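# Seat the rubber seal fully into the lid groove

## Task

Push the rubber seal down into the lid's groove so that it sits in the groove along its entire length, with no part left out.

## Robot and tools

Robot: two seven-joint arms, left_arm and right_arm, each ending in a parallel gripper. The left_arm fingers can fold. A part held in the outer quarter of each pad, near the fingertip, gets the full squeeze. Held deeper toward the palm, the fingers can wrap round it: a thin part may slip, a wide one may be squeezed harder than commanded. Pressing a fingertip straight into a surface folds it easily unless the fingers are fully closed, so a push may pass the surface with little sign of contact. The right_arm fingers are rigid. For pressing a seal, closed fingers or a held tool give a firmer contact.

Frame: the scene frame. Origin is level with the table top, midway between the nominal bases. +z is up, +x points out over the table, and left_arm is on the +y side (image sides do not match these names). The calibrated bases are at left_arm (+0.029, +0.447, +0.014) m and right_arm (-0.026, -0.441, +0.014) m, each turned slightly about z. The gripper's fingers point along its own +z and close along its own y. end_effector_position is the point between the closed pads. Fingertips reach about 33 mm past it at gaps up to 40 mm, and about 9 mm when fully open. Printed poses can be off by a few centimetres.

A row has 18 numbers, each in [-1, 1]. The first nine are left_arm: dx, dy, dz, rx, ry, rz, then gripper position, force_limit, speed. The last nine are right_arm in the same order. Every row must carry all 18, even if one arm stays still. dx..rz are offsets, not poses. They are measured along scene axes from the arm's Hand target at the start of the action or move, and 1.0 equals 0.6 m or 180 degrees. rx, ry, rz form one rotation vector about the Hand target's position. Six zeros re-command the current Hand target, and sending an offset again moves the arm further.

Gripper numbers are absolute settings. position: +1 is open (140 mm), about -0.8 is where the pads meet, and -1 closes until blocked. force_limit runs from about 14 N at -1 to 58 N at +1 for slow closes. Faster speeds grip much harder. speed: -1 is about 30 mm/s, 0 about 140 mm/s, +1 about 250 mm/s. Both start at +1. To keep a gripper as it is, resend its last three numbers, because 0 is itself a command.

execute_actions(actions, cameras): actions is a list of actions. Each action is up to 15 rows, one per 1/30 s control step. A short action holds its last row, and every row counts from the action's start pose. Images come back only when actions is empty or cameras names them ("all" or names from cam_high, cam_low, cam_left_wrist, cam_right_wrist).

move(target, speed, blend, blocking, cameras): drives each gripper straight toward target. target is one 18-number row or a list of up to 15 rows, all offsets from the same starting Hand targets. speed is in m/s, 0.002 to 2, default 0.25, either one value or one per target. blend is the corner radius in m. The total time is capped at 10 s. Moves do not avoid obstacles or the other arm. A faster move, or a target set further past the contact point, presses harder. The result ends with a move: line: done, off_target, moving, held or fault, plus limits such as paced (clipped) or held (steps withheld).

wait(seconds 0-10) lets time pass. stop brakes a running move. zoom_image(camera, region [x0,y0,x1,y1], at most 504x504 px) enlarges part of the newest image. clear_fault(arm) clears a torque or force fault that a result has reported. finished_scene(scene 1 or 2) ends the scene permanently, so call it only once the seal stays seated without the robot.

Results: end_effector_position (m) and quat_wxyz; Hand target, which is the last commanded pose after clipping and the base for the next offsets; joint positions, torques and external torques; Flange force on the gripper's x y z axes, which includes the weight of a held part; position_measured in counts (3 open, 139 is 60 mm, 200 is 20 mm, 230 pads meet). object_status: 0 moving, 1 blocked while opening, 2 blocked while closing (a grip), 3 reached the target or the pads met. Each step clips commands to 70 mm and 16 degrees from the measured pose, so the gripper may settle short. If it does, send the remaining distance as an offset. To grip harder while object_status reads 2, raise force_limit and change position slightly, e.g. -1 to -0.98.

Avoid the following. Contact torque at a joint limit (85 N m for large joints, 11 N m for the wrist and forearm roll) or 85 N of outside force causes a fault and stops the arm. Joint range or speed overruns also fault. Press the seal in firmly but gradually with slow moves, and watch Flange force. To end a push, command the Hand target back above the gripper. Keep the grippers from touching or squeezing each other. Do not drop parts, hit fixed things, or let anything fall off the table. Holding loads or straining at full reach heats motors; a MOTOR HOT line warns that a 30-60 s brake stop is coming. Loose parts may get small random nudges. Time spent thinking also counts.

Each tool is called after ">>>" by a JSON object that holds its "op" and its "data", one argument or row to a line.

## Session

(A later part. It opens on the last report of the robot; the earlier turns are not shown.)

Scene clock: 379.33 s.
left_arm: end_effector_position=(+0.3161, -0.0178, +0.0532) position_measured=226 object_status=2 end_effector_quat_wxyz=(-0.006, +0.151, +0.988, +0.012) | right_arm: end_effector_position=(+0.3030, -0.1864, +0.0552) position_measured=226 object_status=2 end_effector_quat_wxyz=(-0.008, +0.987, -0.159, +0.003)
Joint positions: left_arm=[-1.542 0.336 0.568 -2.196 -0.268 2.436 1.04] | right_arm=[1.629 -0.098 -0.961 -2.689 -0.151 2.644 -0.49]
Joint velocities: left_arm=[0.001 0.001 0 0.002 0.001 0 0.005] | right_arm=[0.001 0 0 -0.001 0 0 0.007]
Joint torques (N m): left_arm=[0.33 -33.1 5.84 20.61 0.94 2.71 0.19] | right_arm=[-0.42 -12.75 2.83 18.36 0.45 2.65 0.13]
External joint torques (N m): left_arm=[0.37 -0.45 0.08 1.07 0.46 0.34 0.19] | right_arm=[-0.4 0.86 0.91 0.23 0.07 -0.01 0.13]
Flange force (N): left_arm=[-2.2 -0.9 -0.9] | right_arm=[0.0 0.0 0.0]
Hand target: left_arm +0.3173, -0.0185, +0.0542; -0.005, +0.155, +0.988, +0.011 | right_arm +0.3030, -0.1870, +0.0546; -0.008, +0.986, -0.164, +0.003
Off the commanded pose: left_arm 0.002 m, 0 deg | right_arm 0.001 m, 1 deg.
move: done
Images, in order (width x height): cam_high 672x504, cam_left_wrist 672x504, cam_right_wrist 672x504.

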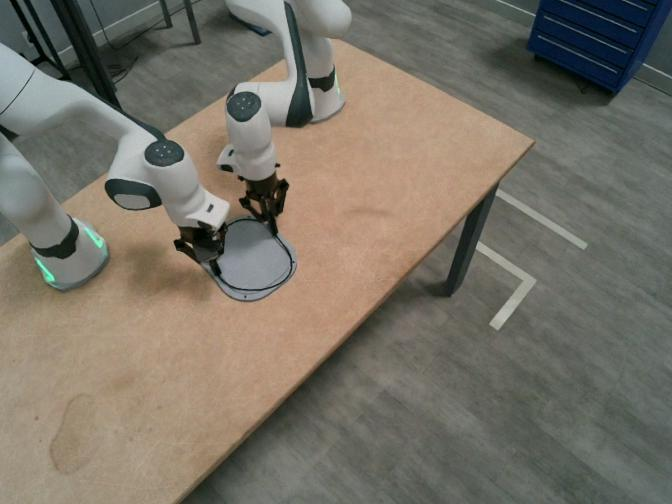

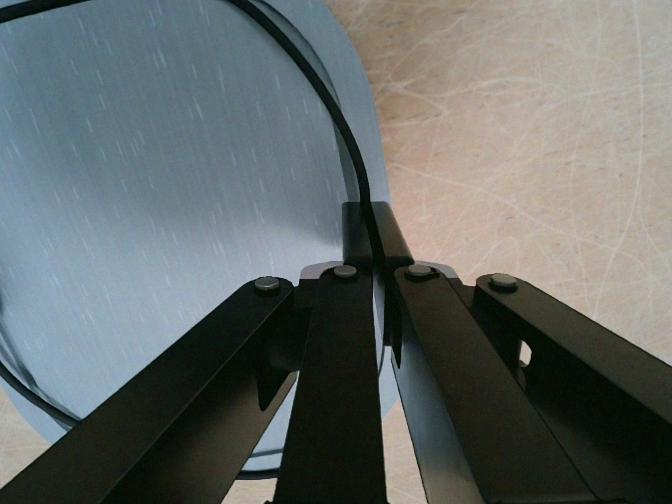

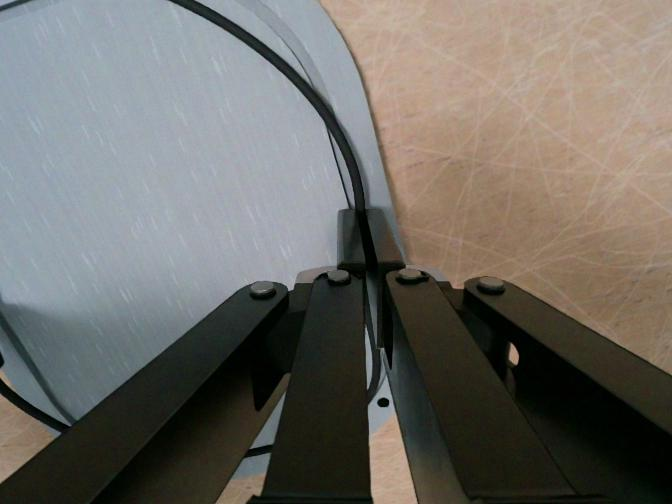

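>>> {"op": "move", "data": {
  "target": [
    [-0.000,-0.004,0,0,0,0,-1,-0.1,-1,-0.003,0.002,0,0,0,0,-1,-0.1,-1],
    [-0.000,-0.004,-0.01,0,0,0,-1,-0.1,-1,-0.003,0.002,-0.011,0,0,0,-1,-0.1,-1]
  ],
  "speed": 0.015
}}

>>> {"op": "move", "data": {
  "target": [
    [0,0,-0.004,0,0,0,-1,-0.1,-1,0,0.00,-0.003,0,0,0,-1,-0.1,-1]
  ],
  "speed": 0.01,
  "cameras": ["cam_left_wrist","cam_right_wrist","cam_high"]
}}

>>> {"op": "zoom_image", "data": {
  "camera": "cam_high",
  "region": [190, 205, 310, 305]
}}

>>> {"op": "zoom_image", "data": {
  "camera": "cam_right_wrist",
  "region": [250, 0, 470, 270]
}}

>>> {"op": "zoom_image", "data": {
  "camera": "cam_left_wrist",
  "region": [250, 0, 470, 270]
}}

Scene clock: 390.50 s.
left_arm: end_effector_position=(+0.3163, -0.0200, +0.0485) position_measured=226 object_status=2 end_effector_quat_wxyz=(-0.006, +0.154, +0.988, +0.012) | right_arm: end_effector_position=(+0.3015, -0.1857, +0.0488) position_measured=226 object_status=2 end_effector_quat_wxyz=(-0.008, +0.986, -0.166, +0.003)
Joint positions: left_arm=[-1.533 0.349 0.557 -2.19 -0.275 2.445 1.047] | right_arm=[1.645 -0.07 -0.966 -2.693 -0.11 2.666 -0.5]
Joint velocities: left_arm=[within noise] | right_arm=[0.001 -0.001 0 0 0.002 0 -0.005]
Joint torques (N m): left_arm=[0.37 -32.33 6.02 20.76 -0.1 2.7 0.4] | right_arm=[0.54 -12.99 1.43 17.83 0.62 2.96 -0.4]
External joint torques (N m): left_arm=[0.31 0.98 0 1.21 -0.57 0.29 0.4] | right_arm=[0.53 0.95 0.03 0.02 0.27 0.31 -0.39]
Flange force (N): left_arm=[-7.0 -4.2 4.3] | right_arm=[0.0 0.0 0.0]
Hand target: left_arm +0.3173, -0.0209, +0.0482; -0.005, +0.155, +0.988, +0.011 | right_arm +0.3012, -0.1858, +0.0480; -0.008, +0.986, -0.164, +0.003
Off the commanded pose: left_arm 0.001 m, 0 deg | right_arm 0.001 m, 0 deg.
move: done

Scene clock: 391.33 s.
left_arm: end_effector_position=(+0.3164, -0.0202, +0.0462) position_measured=226 object_status=2 end_effector_quat_wxyz=(-0.006, +0.154, +0.988, +0.012) | right_arm: end_effector_position=(+0.3016, -0.1858, +0.0478) position_measured=226 object_status=2 end_effector_quat_wxyz=(-0.009, +0.986, -0.167, +0.001)
Joint positions: left_arm=[-1.527 0.354 0.55 -2.19 -0.278 2.45 1.049] | right_arm=[1.648 -0.065 -0.97 -2.693 -0.097 2.669 -0.51]
Joint velocities: left_arm=[within noise] | right_arm=[0.001 0.002 -0.002 0 0.004 0.001 -0.007]
Joint torques (N m): left_arm=[0.2 -32.5 6.2 20.74 -0.06 2.65 0.3] | right_arm=[1.43 -10.77 1.81 16.17 0.82 3.4 -0.4]
External joint torques (N m): left_arm=[0.25 1.01 0.26 1.25 -0.53 0.25 0.3] | right_arm=[1.46 3.16 0.54 -1.6 0.46 0.75 -0.4]
Flange force (N): left_arm=[-6.7 -4.2 3.7] | right_arm=[0.0 0.0 0.0]
Hand target: left_arm +0.3173, -0.0209, +0.0458; -0.005, +0.155, +0.988, +0.011 | right_arm +0.3012, -0.1858, +0.0462; -0.008, +0.986, -0.164, +0.003
Off the commanded pose: left_arm 0.001 m, 0 deg | right_arm 0.002 m, 0 deg.
move: done
Images, in order (width x height): cam_high 672x504, cam_left_wrist 672x504, cam_right_wrist 672x504.

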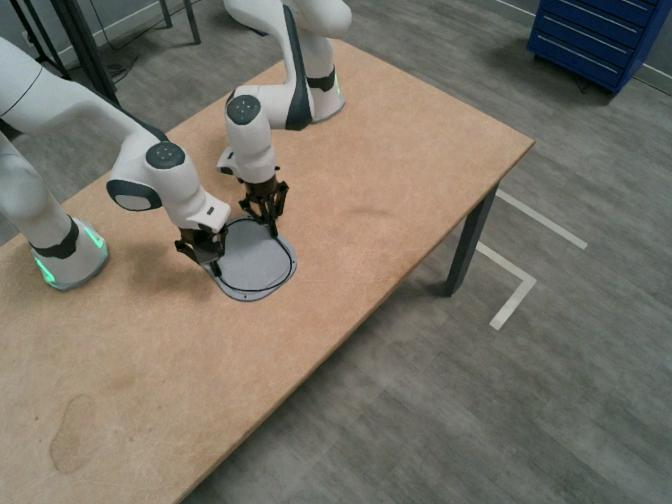

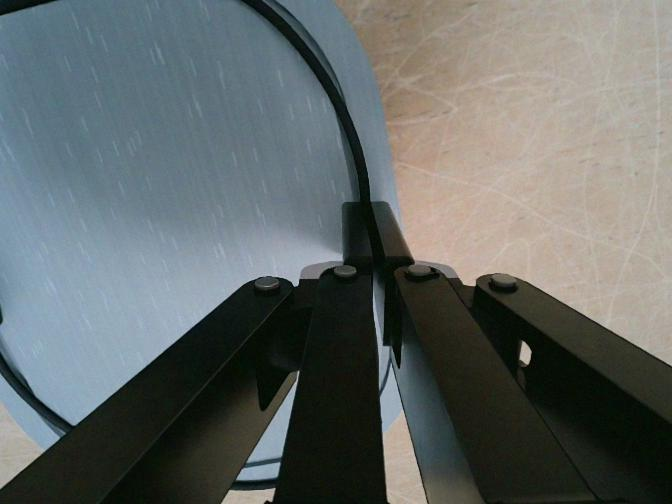

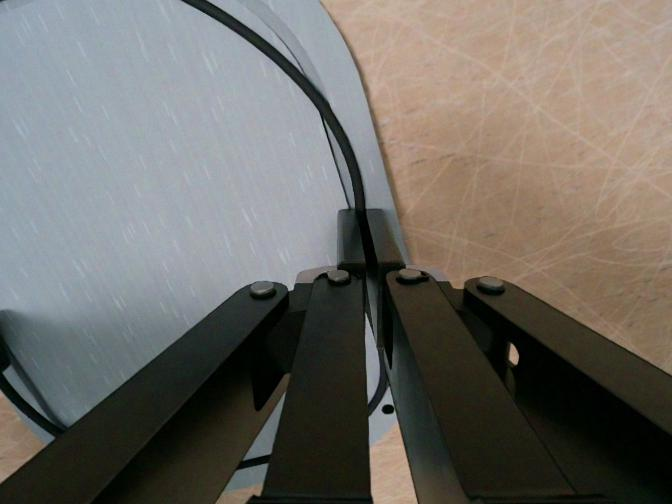

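Scaled by 4.200 from the camera's 672x504 image, which has a finer 960x720 frame.

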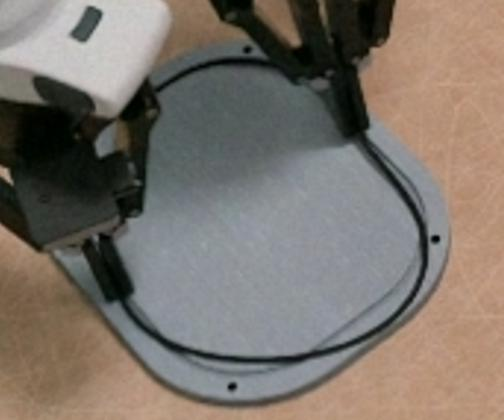

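Scaled by 1.867 from the camera's 672x504 image, which has a finer 960x720 frame.

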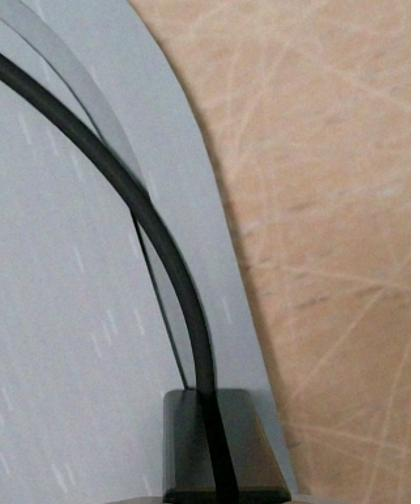

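Scaled by 1.867 from the camera's 672x504 image, which has a finer 960x720 frame.

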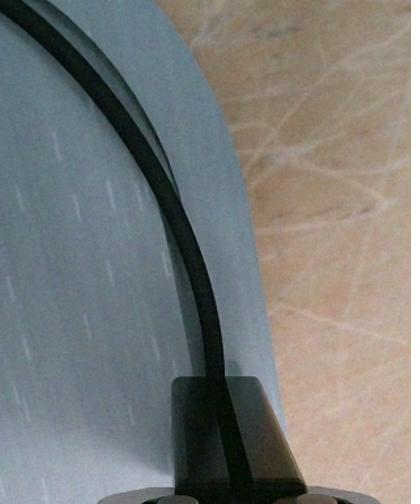

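>>> {"op": "move", "data": {
  "target": [
    [0,-0.006,0.004,0,0,0,-1,-0.1,-1,0.00,0.004,0.005,0,0,0,-1,-0.1,-1],
    [0,-0.006,-0.005,0,0,0,-1,-0.1,-1,0.00,0.004,-0.001,0,0,0,-1,-0.1,-1]
  ],
  "speed": 0.01,
  "cameras": ["cam_left_wrist","cam_right_wrist","cam_high"]
}}

>>> {"op": "zoom_image", "data": {
  "camera": "cam_high",
  "region": [190, 205, 310, 305]
}}

>>> {"op": "zoom_image", "data": {
  "camera": "cam_right_wrist",
  "region": [250, 0, 470, 270]
}}

>>> {"op": "zoom_image", "data": {
  "camera": "cam_left_wrist",
  "region": [250, 0, 470, 270]
}}

Scene clock: 403.73 s.
left_arm: end_effector_position=(+0.3163, -0.0234, +0.0430) position_measured=226 object_status=2 end_effector_quat_wxyz=(-0.006, +0.154, +0.988, +0.013) | right_arm: end_effector_position=(+0.3010, -0.1842, +0.0477) position_measured=226 object_status=2 end_effector_quat_wxyz=(-0.008, +0.986, -0.168, +0.000)
Joint positions: left_arm=[-1.521 0.367 0.541 -2.18 -0.284 2.451 1.049] | right_arm=[1.652 -0.06 -0.968 -2.688 -0.081 2.665 -0.517]
Joint velocities: left_arm=[within noise] | right_arm=[0 0 -0.001 0 0.002 -0.001 -0.006]
Joint torques (N m): left_arm=[0.5 -33.05 6.61 20.89 -0.11 2.66 0.33] | right_arm=[2.3 -8.86 2.09 15.96 0.99 4.43 -0.32]
External joint torques (N m): left_arm=[0.46 0.95 0.44 1.46 -0.58 0.25 0.32] | right_arm=[2.28 5.31 0.87 -1.93 0.64 1.77 -0.32]
Flange force (N): left_arm=[-7.5 -4.4 3.6] | right_arm=[0.0 0.0 0.0]
Hand target: left_arm +0.3173, -0.0245, +0.0428; -0.005, +0.155, +0.988, +0.011 | right_arm +0.3012, -0.1834, +0.0456; -0.008, +0.986, -0.164, +0.003
Off the commanded pose: left_arm 0.002 m, 0 deg | right_arm 0.002 m, 1 deg.
move: done
Images, in order (width x height): cam_high 672x504, cam_left_wrist 672x504, cam_right_wrist 672x504.

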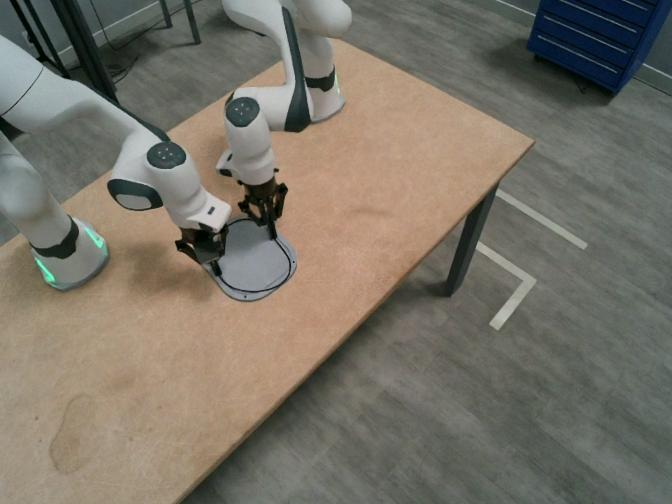

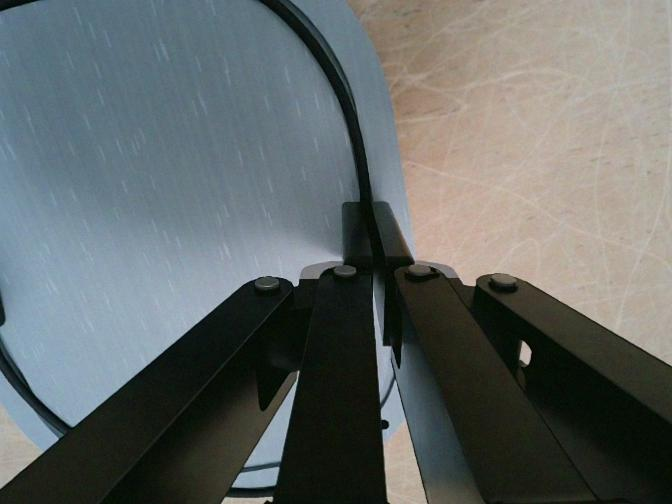

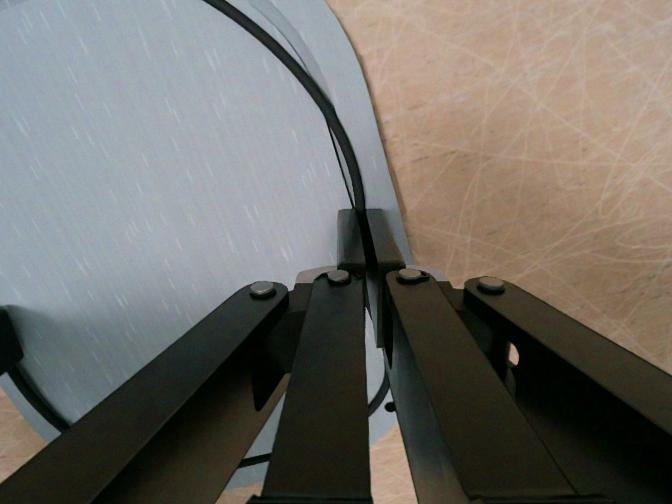

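Scaled by 4.200 from the camera's 672x504 image, which has a finer 960x720 frame.

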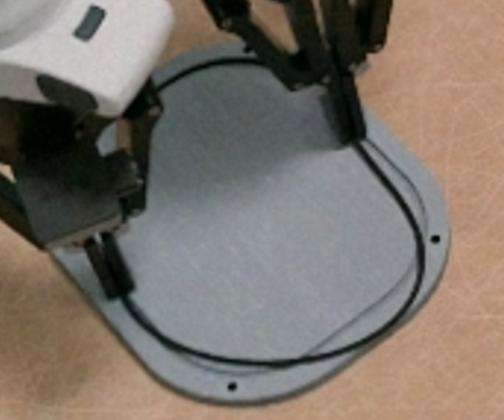

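Scaled by 1.867 from the camera's 672x504 image, which has a finer 960x720 frame.

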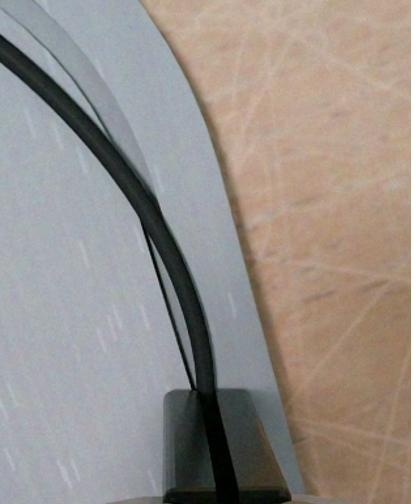

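Scaled by 1.867 from the camera's 672x504 image, which has a finer 960x720 frame.

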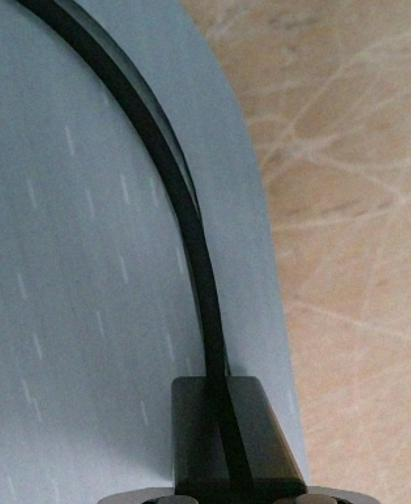

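>>> {"op": "move", "data": {
  "target": [
    [0,0.0015,-0.004,0,0,0,-1,-0.1,-1,0.00,0.003,-0.000,0,0,0,-1,-0.1,-1]
  ],
  "speed": 0.01,
  "cameras": ["cam_left_wrist","cam_right_wrist"]
}}

>>> {"op": "zoom_image", "data": {
  "camera": "cam_left_wrist",
  "region": [250, 150, 470, 350]
}}

>>> {"op": "zoom_image", "data": {
  "camera": "cam_right_wrist",
  "region": [250, 150, 470, 350]
}}

Scene clock: 410.37 s.
left_arm: end_effector_position=(+0.3166, -0.0235, +0.0413) position_measured=226 object_status=2 end_effector_quat_wxyz=(-0.005, +0.154, +0.988, +0.012) | right_arm: end_effector_position=(+0.3011, -0.1841, +0.0477) position_measured=226 object_status=2 end_effector_quat_wxyz=(-0.007, +0.986, -0.169, -0.002)
Joint positions: left_arm=[-1.516 0.37 0.535 -2.181 -0.285 2.457 1.051] | right_arm=[1.653 -0.056 -0.968 -2.685 -0.074 2.66 -0.52]
Joint velocities: left_arm=[0.004 0 -0.005 -0.001 0.001 0.005 0.002] | right_arm=[0 0 -0.002 0.001 0.004 -0.001 -0.002]
Joint torques (N m): left_arm=[0.07 -33.16 5.89 20.28 -0.05 2.7 0.26] | right_arm=[3.28 -8.42 3.26 16.13 1.19 5.04 -0.46]
External joint torques (N m): left_arm=[0.08 0.97 -0.23 0.85 -0.53 0.28 0.26] | right_arm=[3.24 5.75 2.09 -1.68 0.85 2.41 -0.46]
Flange force (N): left_arm=[-5.1 -3.6 4.1] | right_arm=[0.0 0.0 0.0]
Hand target: left_arm +0.3173, -0.0236, +0.0404; -0.005, +0.155, +0.988, +0.011 | right_arm +0.3012, -0.1816, +0.0456; -0.008, +0.986, -0.164, +0.003
Off the commanded pose: left_arm 0.001 m, 0 deg | right_arm 0.003 m, 1 deg.
move: done
Images, in order (width x height): cam_left_wrist 672x504, cam_right_wrist 672x504.

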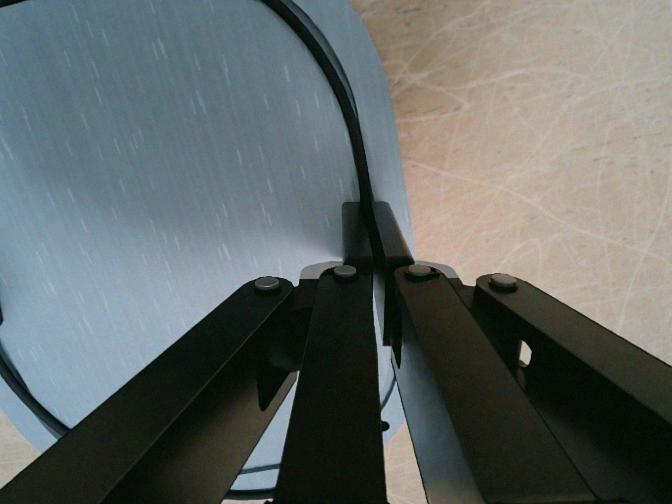

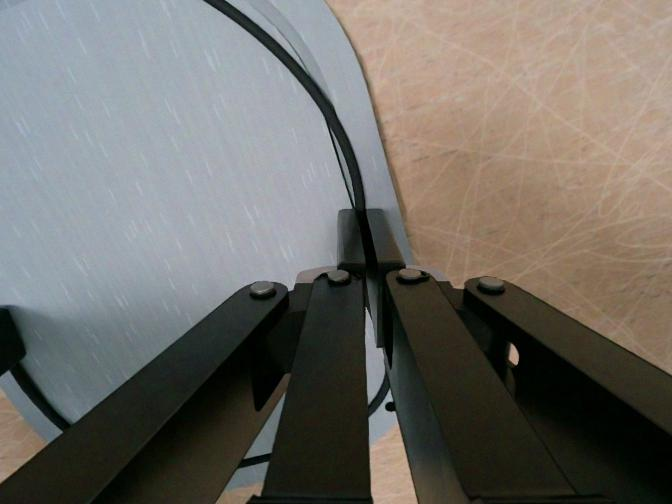

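Scaled by 2.291 from the camera's 672x504 image, which has a finer 960x720 frame.

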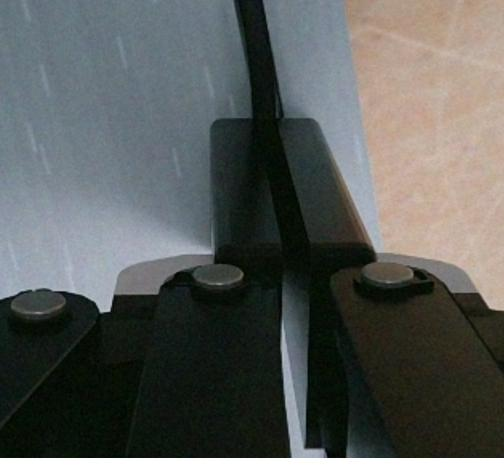

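Scaled by 2.291 from the camera's 672x504 image, which has a finer 960x720 frame.

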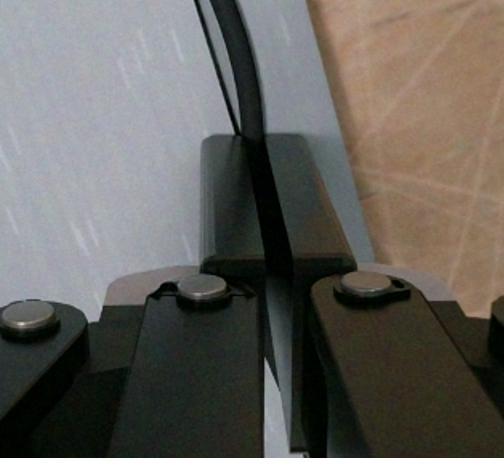

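>>> {"op": "move", "data": {
  "target": [
    [0,0.00,-0.005,0,0,0,-1,-0.1,-1,0.00,0.00,-0.000,0,0,0,-1,-0.1,-1]
  ],
  "speed": 0.01,
  "cameras": ["cam_left_wrist","cam_high"]
}}

>>> {"op": "zoom_image", "data": {
  "camera": "cam_high",
  "region": [190, 205, 310, 305]
}}

Scene clock: 416.73 s.
left_arm: end_effector_position=(+0.3167, -0.0236, +0.0399) position_measured=226 object_status=2 end_effector_quat_wxyz=(-0.006, +0.153, +0.988, +0.011) | right_arm: end_effector_position=(+0.3011, -0.1841, +0.0477) position_measured=226 object_status=2 end_effector_quat_wxyz=(-0.007, +0.986, -0.169, -0.002)
Joint positions: left_arm=[-1.51 0.372 0.53 -2.181 -0.288 2.46 1.053] | right_arm=[1.653 -0.056 -0.968 -2.685 -0.073 2.66 -0.521]
Joint velocities: left_arm=[0.004 0 -0.003 0 -0.001 0 0.003] | right_arm=[within noise]
Joint torques (N m): left_arm=[0.25 -30.3 5.18 19.56 -0.22 3.29 0.4] | right_arm=[3.23 -8.61 3.32 15.65 1.23 5.05 -0.41]
External joint torques (N m): left_arm=[0.22 3.75 -0.92 0.39 -0.69 0.9 0.4] | right_arm=[3.24 5.59 2.2 -2.25 0.88 2.41 -0.4]
Flange force (N): left_arm=[-9.3 -6.7 12.6] | right_arm=[0.0 0.0 0.0]
Hand target: left_arm +0.3173, -0.0236, +0.0374; -0.005, +0.155, +0.988, +0.011 | right_arm +0.3012, -0.1816, +0.0456; -0.008, +0.986, -0.164, +0.003
Off the commanded pose: left_arm 0.003 m, 0 deg | right_arm 0.003 m, 1 deg.
move: done
Images, in order (width x height): cam_high 672x504, cam_left_wrist 672x504.

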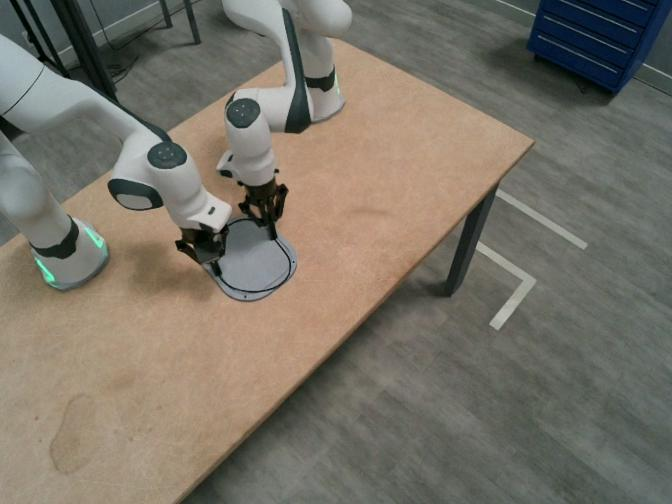

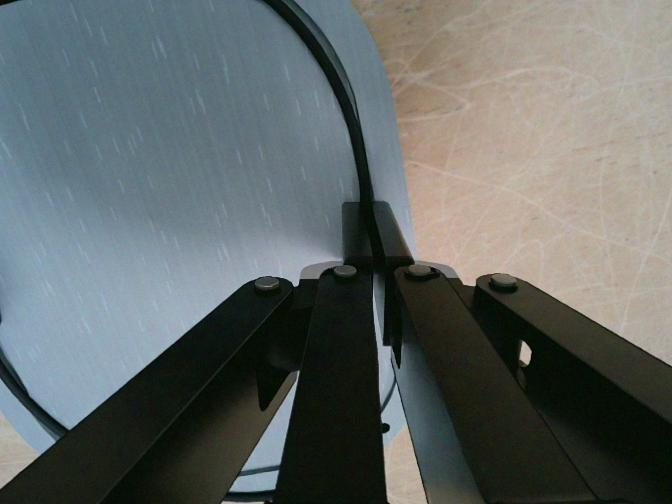

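Scaled by 4.200 from the camera's 672x504 image, which has a finer 960x720 frame.

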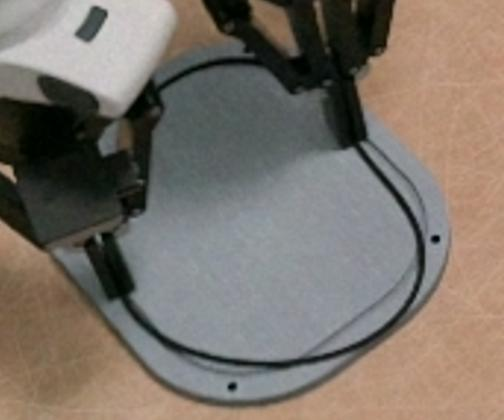

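>>> {"op": "move", "data": {
  "target": [
    [0,0.00,0,0,0,0,-1,-0.1,-1,0.00,-0.003,0.002,0,0,0,-0.65,-0.1,-1]
  ],
  "speed": 0.01
}}

>>> {"op": "move", "data": {
  "target": [
    [0,0.00,0,0,0,0,-1,-0.1,-1,0.00,0,0.05,0,0,0,-0.65,-0.1,-1]
  ],
  "speed": 0.03,
  "cameras": ["cam_right_wrist","cam_high"]
}}

>>> {"op": "zoom_image", "data": {
  "camera": "cam_high",
  "region": [190, 205, 310, 305]
}}

Scene clock: 425.57 s.
left_arm: end_effector_position=(+0.3167, -0.0236, +0.0399) position_measured=226 object_status=2 end_effector_quat_wxyz=(-0.006, +0.153, +0.988, +0.011) | right_arm: end_effector_position=(+0.3021, -0.1812, +0.0480) position_measured=211 object_status=3 end_effector_quat_wxyz=(-0.010, +0.987, -0.163, +0.003)
Joint positions: left_arm=[-1.509 0.372 0.529 -2.181 -0.288 2.46 1.053] | right_arm=[1.655 -0.055 -0.965 -2.687 -0.08 2.672 -0.521]
Joint torques (N m): left_arm=[0.2 -30.23 5.29 19.55 -0.12 3.28 0.23] | right_arm=[-0.84 -13.13 1.03 16.72 -0.2 2.55 -0.08]
External joint torques (N m): left_arm=[0.17 3.81 -0.8 0.36 -0.59 0.9 0.23] | right_arm=[-0.77 1.18 0.01 -1.15 -0.56 -0.11 -0.08]
Flange force (N): left_arm=[-8.9 -6.7 12.1] | right_arm=[0.0 0.0 0.0]
Hand target: left_arm +0.3173, -0.0236, +0.0374; -0.005, +0.155, +0.988, +0.011 | right_arm +0.3012, -0.1834, +0.0468; -0.008, +0.986, -0.164, +0.003
Off the commanded pose: left_arm 0.003 m, 0 deg | right_arm 0.003 m, 0 deg.
move: done

Scene clock: 427.40 s.
left_arm: end_effector_position=(+0.3167, -0.0236, +0.0399) position_measured=226 object_status=2 end_effector_quat_wxyz=(-0.006, +0.153, +0.988, +0.011) | right_arm: end_effector_position=(+0.3009, -0.1834, +0.0760) position_measured=211 object_status=3 end_effector_quat_wxyz=(-0.008, +0.987, -0.161, +0.002)
Joint positions: left_arm=[-1.509 0.372 0.529 -2.181 -0.288 2.46 1.053] | right_arm=[1.561 -0.177 -0.893 -2.677 -0.24 2.567 -0.412]
Joint velocities: left_arm=[within noise] | right_arm=[-0.001 0 -0.001 -0.001 0 -0.001 0.005]
Joint torques (N m): left_arm=[0.29 -30.27 5.23 19.45 -0.07 3.3 0.3] | right_arm=[-0.42 -13.55 4.19 19.12 0.04 2.35 0.05]
External joint torques (N m): left_arm=[0.29 3.97 -0.86 0.13 -0.54 0.89 0.3] | right_arm=[-0.46 -0.07 0.86 0.16 -0.38 -0.31 0.05]
Flange force (N): left_arm=[-8.8 -6.4 12.6] | right_arm=[-2.9 3.4 -5.5]
Hand target: left_arm +0.3173, -0.0236, +0.0374; -0.005, +0.155, +0.988, +0.011 | right_arm +0.3012, -0.1834, +0.0768; -0.008, +0.986, -0.164, +0.003
Off the commanded pose: left_arm 0.003 m, 0 deg | right_arm 0.001 m, 0 deg.
move: done
Images, in order (width x height): cam_high 672x504, cam_right_wrist 672x504.

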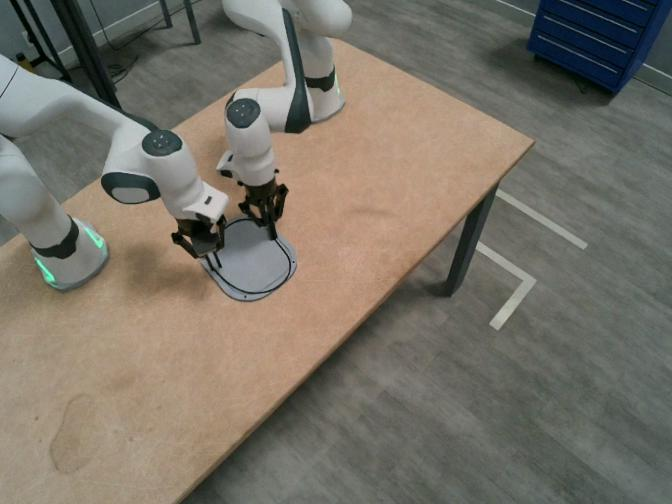

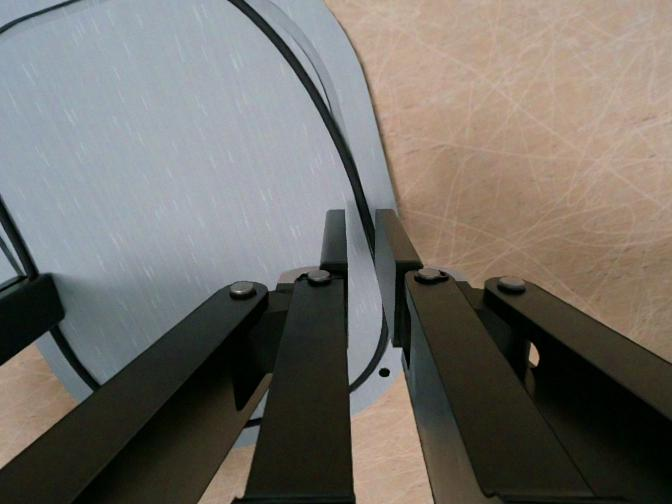

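Scaled by 4.200 from the camera's 672x504 image, which has a finer 960x720 frame.

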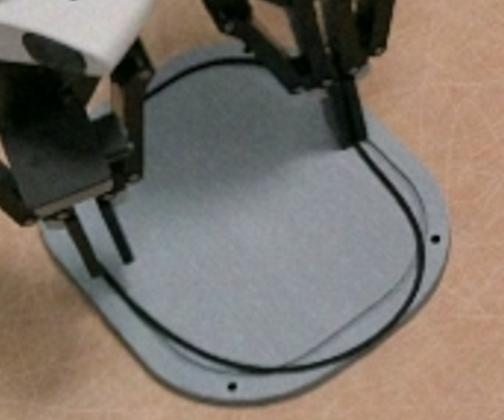

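>>> {"op": "move", "data": {
  "target": [
    [0,0.00,0.003,0,0,0,-0.65,-0.1,-1,0.00,0,0.0,0,0,0,-0.65,-0.1,-1],
    [0,0.00,0.1,0,0,0,-0.65,-0.1,-1,0.00,0,0.1,0,0,0,-0.65,-0.1,-1],
    [0,0.3,0.3,0,0,0,-0.65,-0.1,-1,0.00,0.08,0.3,0,0,0,-0.65,-0.1,-1]
  ],
  "speed": [0.01,0.05,0.2],
  "cameras": ["cam_right_wrist","cam_high"]
}}

>>> {"op": "zoom_image", "data": {
  "camera": "cam_high",
  "region": [190, 205, 310, 305]
}}

>>> {"op": "zoom_image", "data": {
  "camera": "cam_right_wrist",
  "region": [150, 50, 450, 370]
}}

Scene clock: 439.20 s.
left_arm: end_effector_position=(+0.3179, +0.1548, +0.2176) position_measured=211 object_status=3 end_effector_quat_wxyz=(-0.004, +0.157, +0.987, +0.009) | right_arm: end_effector_position=(+0.3017, -0.1353, +0.2566) position_measured=211 object_status=3 end_effector_quat_wxyz=(-0.009, +0.987, -0.160, +0.004)
Joint positions: left_arm=[-1.389 -0.462 0.6 -2.501 0.301 2.073 0.848] | right_arm=[1.464 -0.414 -0.616 -2.365 -0.259 2.027 -0.29]
Joint velocities: left_arm=[0.003 0 -0.002 0 0 -0.004 -0.002] | right_arm=[-0.001 -0.001 0 -0.001 0 -0.004 0.002]
Joint torques (N m): left_arm=[0.45 -10.72 -8.26 24.06 0.76 2.26 -0.22] | right_arm=[-0.15 -13.16 7.25 24.31 1.04 2.33 0.08]
External joint torques (N m): left_arm=[0.45 0.57 -1.13 0.91 0.09 -0.17 -0.23] | right_arm=[-0.14 0.38 0.84 0.58 0.35 -0.31 0.08]
Flange force (N): left_arm=[-1.1 -2.2 -2.4] | right_arm=[-0.3 -2.4 -2.2]
Hand target: left_arm +0.3173, +0.1564, +0.2174; -0.005, +0.155, +0.988, +0.011 | right_arm +0.3012, -0.1354, +0.2568; -0.008, +0.986, -0.164, +0.003
Off the commanded pose: left_arm 0.002 m, 0 deg | right_arm 0.001 m, 0 deg.
move: done
Images, in order (width x height): cam_high 672x504, cam_right_wrist 672x504.

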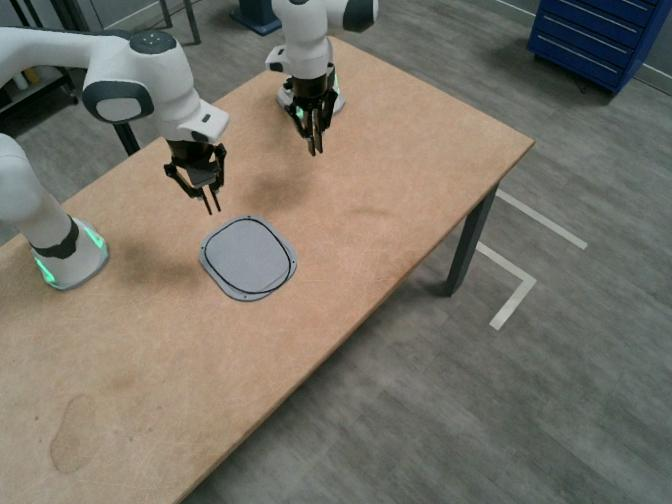

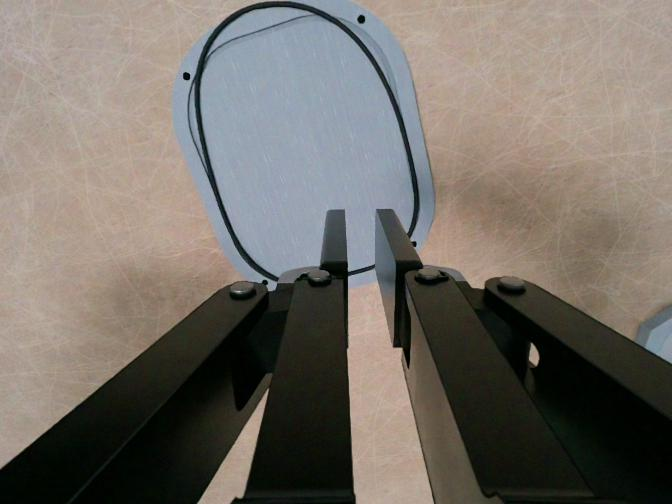

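Scaled by 4.200 from the camera's 672x504 image, which has a finer 960x720 frame.

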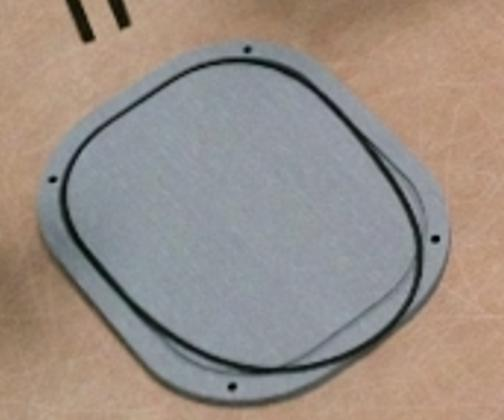

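Scaled by 1.575 from the camera's 672x504 image, which has a finer 960x720 frame.

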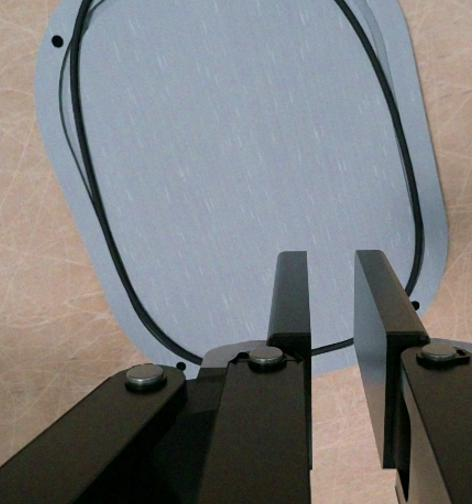

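>>> {"op": "move", "data": {
  "target": [
    [0,0.1,0,0,0,0,-0.65,-0.1,-1,0.0135,-0.0745,-0.303,0,0,0.089,-1,-1,-0.5]
  ],
  "speed": 0.12,
  "cameras": ["cam_right_wrist"]
}}

>>> {"op": "move", "data": {
  "target": [
    [0,0,0,0,0,0,-0.65,-0.1,-1,0,0,-0.0417,0,0,0,-1,-1,-0.5],
    [0,0,0,0,0,0,-0.65,-0.1,-1,0,0,-0.0533,0,0,0,-1,-1,-0.5]
  ],
  "speed": [0.05,0.01],
  "cameras": ["cam_right_wrist"]
}}

>>> {"op": "zoom_image", "data": {
  "camera": "cam_right_wrist",
  "region": [250, 0, 470, 270]
}}

Scene clock: 499.93 s.
left_arm: end_effector_position=(+0.3173, +0.2147, +0.2176) position_measured=211 object_status=3 end_effector_quat_wxyz=(-0.004, +0.153, +0.988, +0.010) | right_arm: end_effector_position=(+0.3081, -0.1813, +0.0745) position_measured=232 object_status=3 end_effector_quat_wxyz=(-0.007, +1.000, -0.027, +0.000)
Joint positions: left_arm=[-1.285 -0.625 0.601 -2.608 0.387 2.021 0.871] | right_arm=[1.647 -0.155 -0.982 -2.651 -0.218 2.563 -0.704]
Joint velocities: left_arm=[within noise] | right_arm=[-0.001 0 0 0 0.001 0 -0.007]
Joint torques (N m): left_arm=[0.23 -6.62 -8.46 23.67 1.07 2.24 0.32] | right_arm=[0.53 -11.96 3.19 19.51 0.67 2.93 -0.32]
External joint torques (N m): left_arm=[0.21 0.18 0.32 0.84 0.38 -0.2 0.32] | right_arm=[0.52 0.44 0.03 0.54 0.24 0.28 -0.32]
Flange force (N): left_arm=[-3.1 0.6 -1.4] | right_arm=[0.0 0.0 0.0]
Hand target: left_arm +0.3173, +0.2164, +0.2174; -0.005, +0.155, +0.988, +0.011 | right_arm +0.3093, -0.1801, +0.0750; -0.008, +1.000, -0.025, +0.001
Off the commanded pose: left_arm 0.002 m, 0 deg | right_arm 0.002 m, 0 deg.
move: done
Images, in order (width x height): cam_right_wrist 672x504.

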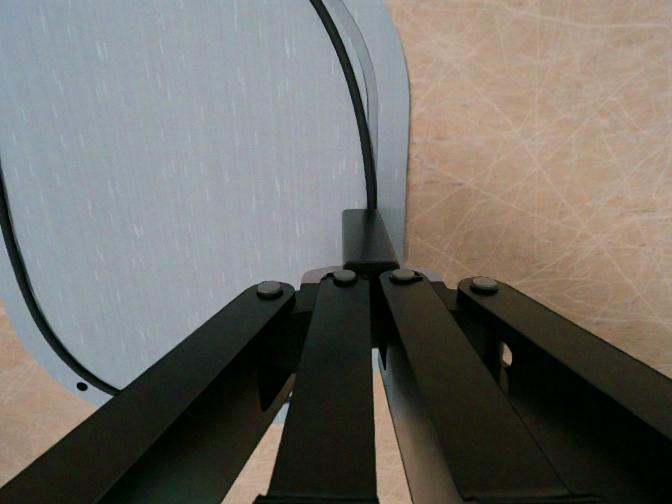

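Scene clock: 501.73 s.
left_arm: end_effector_position=(+0.3173, +0.2147, +0.2176) position_measured=211 object_status=3 end_effector_quat_wxyz=(-0.004, +0.153, +0.988, +0.010) | right_arm: end_effector_position=(+0.3081, -0.1843, +0.0483) position_measured=232 object_status=3 end_effector_quat_wxyz=(-0.007, +0.999, -0.040, -0.007)
Joint positions: left_arm=[-1.285 -0.625 0.601 -2.608 0.387 2.021 0.871] | right_arm=[1.721 -0.03 -1.041 -2.657 -0.013 2.639 -0.839]
Joint torques (N m): left_arm=[0.29 -6.59 -8.61 23.66 1.06 2.25 0.35] | right_arm=[0.97 -10.92 1.7 16.88 0.46 3.31 -0.17]
External joint torques (N m): left_arm=[0.28 0.05 0.11 0.96 0.37 -0.17 0.35] | right_arm=[1.06 2.45 1.15 -1.23 0.09 0.67 -0.17]
External joint torques when the fault began: right_arm=[4.16 7.1 3.32 -3.81 0.76 3.7 -0.4]
Flange force (N): left_arm=[-2.7 0.7 -1.8] | right_arm=[0.0 0.0 0.0]
Flange force when the fault began (N): right_arm=[0.0 0.0 0.0]
Hand target: left_arm +0.3173, +0.2164, +0.2174; -0.005, +0.155, +0.988, +0.011 | right_arm +0.3081, -0.1843, +0.0483; -0.007, +0.999, -0.040, -0.007 (not the last commanded pose)
Tool commands: left_gripper/position=-0.65 left_gripper/force_limit=-0.1 left_gripper/speed=-1.0 right_gripper/position=-1.0 right_gripper/force_limit=-1.0 right_gripper/speed=-0.498039
Off the commanded pose: left_arm 0.002 m, 0 deg | right_arm 0.007 m, 2 deg.
FORCE FAULT: contact force on the right arm reached its limit, and that arm stopped. The contact can be on any part of that arm, not only on its tool. That arm's remaining commands of this call were not run. That arm is still stopped at the end of this call. While its stop runs, that arm takes no new command, but execute_actions still moves its gripper.
CLEAR FAULT: the right arm stays stopped (Reflex) until you call clear_fault(arm="right_arm").
move: fault (right_arm); path passed 1 of 2 targets
Images, in order (width x height): cam_right_wrist 672x504.

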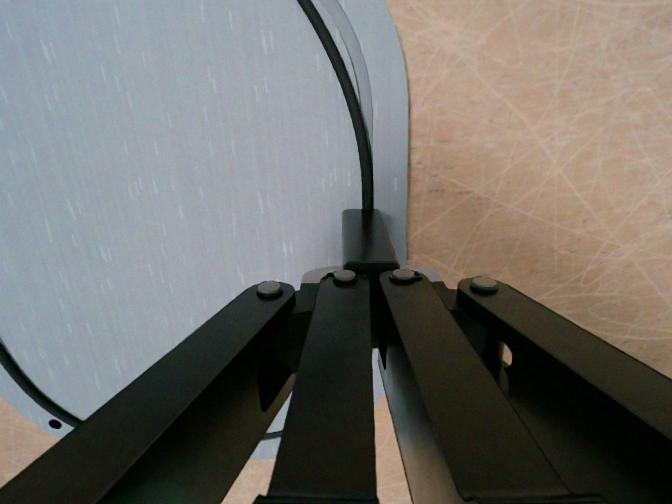

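Scaled by 1.867 from the camera's 672x504 image, which has a finer 960x720 frame.

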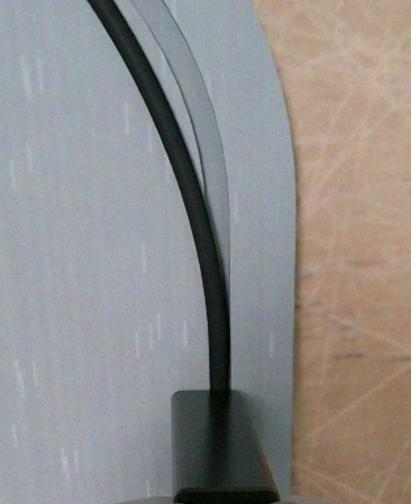

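>>> {"op": "clear_fault", "data": {
  "arm": "right_arm"
}}

>>> {"op": "move", "data": {
  "target": [
    [0,0,0,0,0,0,-0.65,-0.1,-1,-0.06,-0.04,0.13,0,0,0.01,-1,-1,-0.5]
  ],
  "speed": [0.06],
  "cameras": ["cam_right_wrist","cam_high"]
}}

>>> {"op": "zoom_image", "data": {
  "camera": "cam_right_wrist",
  "region": [200, 0, 450, 250]
}}

>>> {"op": "zoom_image", "data": {
  "camera": "cam_high",
  "region": [190, 205, 310, 305]
}}

Scene clock: 511.13 s.
left_arm: end_effector_position=(+0.3173, +0.2147, +0.2176) position_measured=211 object_status=3 end_effector_quat_wxyz=(-0.004, +0.153, +0.988, +0.010) | right_arm: end_effector_position=(+0.3081, -0.1843, +0.0483) position_measured=232 object_status=3 end_effector_quat_wxyz=(-0.007, +0.999, -0.040, -0.007)
Joint positions: left_arm=[-1.285 -0.625 0.601 -2.608 0.387 2.021 0.871] | right_arm=[1.721 -0.03 -1.041 -2.657 -0.013 2.639 -0.839]
Joint torques (N m): left_arm=[0.28 -6.52 -8.48 23.67 1.04 2.24 0.27] | right_arm=[0.89 -10.92 1.7 16.9 0.45 3.3 -0.18]
External joint torques (N m): left_arm=[0.27 0.18 0.26 0.93 0.36 -0.17 0.26] | right_arm=[0.85 2.38 1.02 -1.16 0.09 0.68 -0.17]
Flange force (N): left_arm=[-3.1 0.4 -1.5] | right_arm=[0.0 0.0 0.0]
Hand target: left_arm +0.3173, +0.2164, +0.2174; -0.005, +0.155, +0.988, +0.011 | right_arm +0.3081, -0.1843, +0.0483; -0.007, +0.999, -0.040, -0.007 (not the last commanded pose)
Tool commands: left_gripper/position=-0.65 left_gripper/force_limit=-0.1 left_gripper/speed=-1.0 right_gripper/position=-1.0 right_gripper/force_limit=-1.0 right_gripper/speed=-0.498039
Off the commanded pose: left_arm 0.002 m, 0 deg | right_arm 0.007 m, 2 deg.
FORCE FAULT, CONTINUED: the right arm's stop, for the force fault that an earlier result reported, is over. The call counts as one of the actions that you can send in this scene. That arm's target is now where it stood when the stop ended, not its last command. That arm accepts commands again.
CLEAR FAULT: your call cleared the right arm's force fault. If the contact force or a joint's load stays at its limit, that arm stops again.

Scene clock: 513.30 s.
left_arm: end_effector_position=(+0.3173, +0.2147, +0.2176) position_measured=211 object_status=3 end_effector_quat_wxyz=(-0.004, +0.153, +0.988, +0.010) | right_arm: end_effector_position=(+0.2735, -0.2073, +0.1267) position_measured=232 object_status=3 end_effector_quat_wxyz=(-0.008, +1.000, -0.021, -0.006)
Joint positions: left_arm=[-1.285 -0.625 0.601 -2.608 0.387 2.021 0.871] | right_arm=[1.4 -0.451 -0.751 -2.728 -0.402 2.347 -0.579]
Joint velocities: left_arm=[within noise] | right_arm=[-0.003 -0.001 0.003 -0.001 0 -0.005 0.006]
Joint torques (N m): left_arm=[0.26 -6.59 -8.61 23.63 1.05 2.24 0.3] | right_arm=[-0.24 -9.34 6.95 20.16 0.54 2.35 0.14]
External joint torques (N m): left_arm=[0.2 0.22 0.12 0.76 0.36 -0.2 0.3] | right_arm=[-0.26 0.3 0.37 -0.15 -0.02 -0.29 0.14]
Flange force (N): left_arm=[-2.7 0.4 -1.4] | right_arm=[-1.2 0.3 -0.9]
Hand target: left_arm +0.3173, +0.2164, +0.2174; -0.005, +0.155, +0.988, +0.011 | right_arm +0.2721, -0.2083, +0.1263; -0.007, +1.000, -0.025, -0.007
Off the commanded pose: left_arm 0.002 m, 0 deg | right_arm 0.002 m, 0 deg.
move: done
Images, in order (width x height): cam_high 672x504, cam_right_wrist 672x504.

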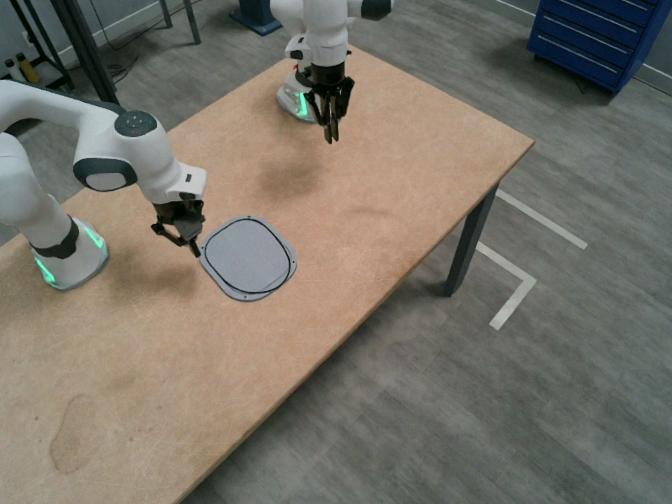

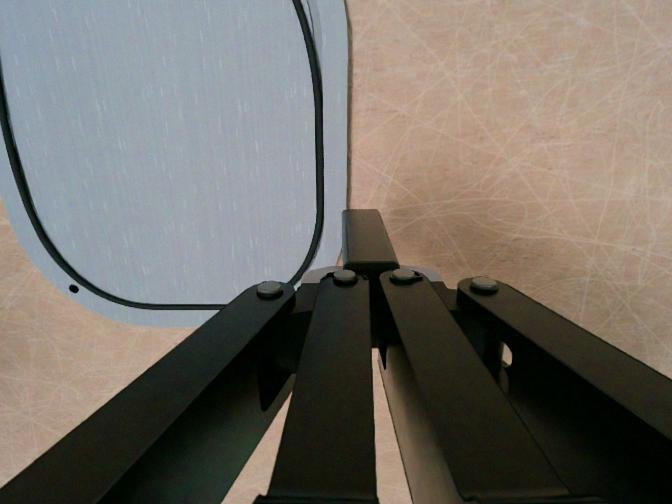

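Scaled by 2.016 from the camera's 672x504 image, which has a finer 960x720 frame.

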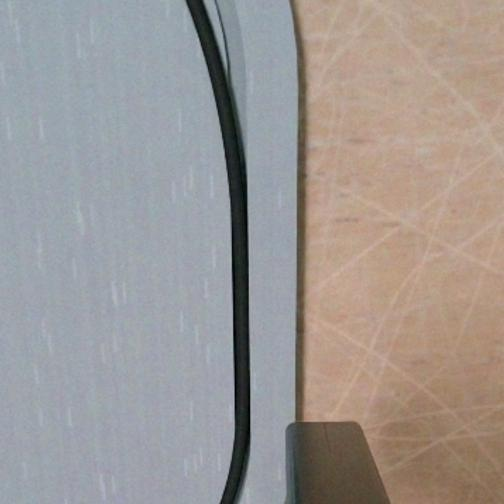

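Scaled by 4.200 from the camera's 672x504 image, which has a finer 960x720 frame.

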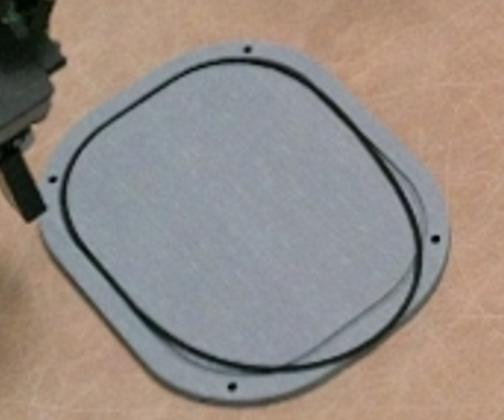

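>>> {"op": "move", "data": {
  "target": [
    [0,0,0,0,0,0,-0.65,-0.1,-1,0.0453,0.0443,-0.1138,0,0,0,-1,-1,-0.5],
    [0,0,0,0,0,0,-0.65,-0.1,-1,0.0453,0.0443,-0.133,0,0,0,-1,-1,-0.5],
    [0,0,0,0,0,0,-0.65,-0.1,-1,0.0453,0.0443,-0.1138,0,0,0,-1,-1,-0.5],
    [0,0,0,0,0,0,-0.65,-0.1,-1,0.0087,0.046,-0.1138,0,0,0,-1,-1,-0.5],
    [0,0,0,0,0,0,-0.65,-0.1,-1,0.0087,0.046,-0.133,0,0,0,-1,-1,-0.5]
  ],
  "speed": [0.08,0.015,0.05,0.05,0.015]
}}

Scene clock: 542.13 s.
left_arm: end_effector_position=(+0.3173, +0.2147, +0.2176) position_measured=211 object_status=3 end_effector_quat_wxyz=(-0.004, +0.153, +0.988, +0.010) | right_arm: end_effector_position=(+0.2774, -0.1817, +0.0481) position_measured=232 object_status=3 end_effector_quat_wxyz=(-0.006, +1.000, -0.028, -0.009)
Joint positions: left_arm=[-1.285 -0.625 0.601 -2.608 0.387 2.021 0.871] | right_arm=[1.627 -0.11 -0.921 -2.723 -0.139 2.646 -0.724]
Joint velocities: left_arm=[within noise] | right_arm=[-0.001 0 -0.001 0 0 0 -0.006]
Joint torques (N m): left_arm=[0.32 -6.52 -8.52 23.62 1.05 2.24 0.28] | right_arm=[1.88 -10.4 2.69 15.86 0.92 3.98 -0.28]
External joint torques (N m): left_arm=[0.28 0.25 0.21 0.82 0.36 -0.19 0.27] | right_arm=[1.89 3.44 0.66 -1.78 0.57 1.37 -0.28]
Flange force (N): left_arm=[-3.0 0.4 -1.3] | right_arm=[0.0 0.0 0.0]
Hand target: left_arm +0.3173, +0.2164, +0.2174; -0.005, +0.155, +0.988, +0.011 | right_arm +0.2774, -0.1807, +0.0465; -0.007, +1.000, -0.025, -0.007
Off the commanded pose: left_arm 0.002 m, 0 deg | right_arm 0.002 m, 0 deg.
move: done


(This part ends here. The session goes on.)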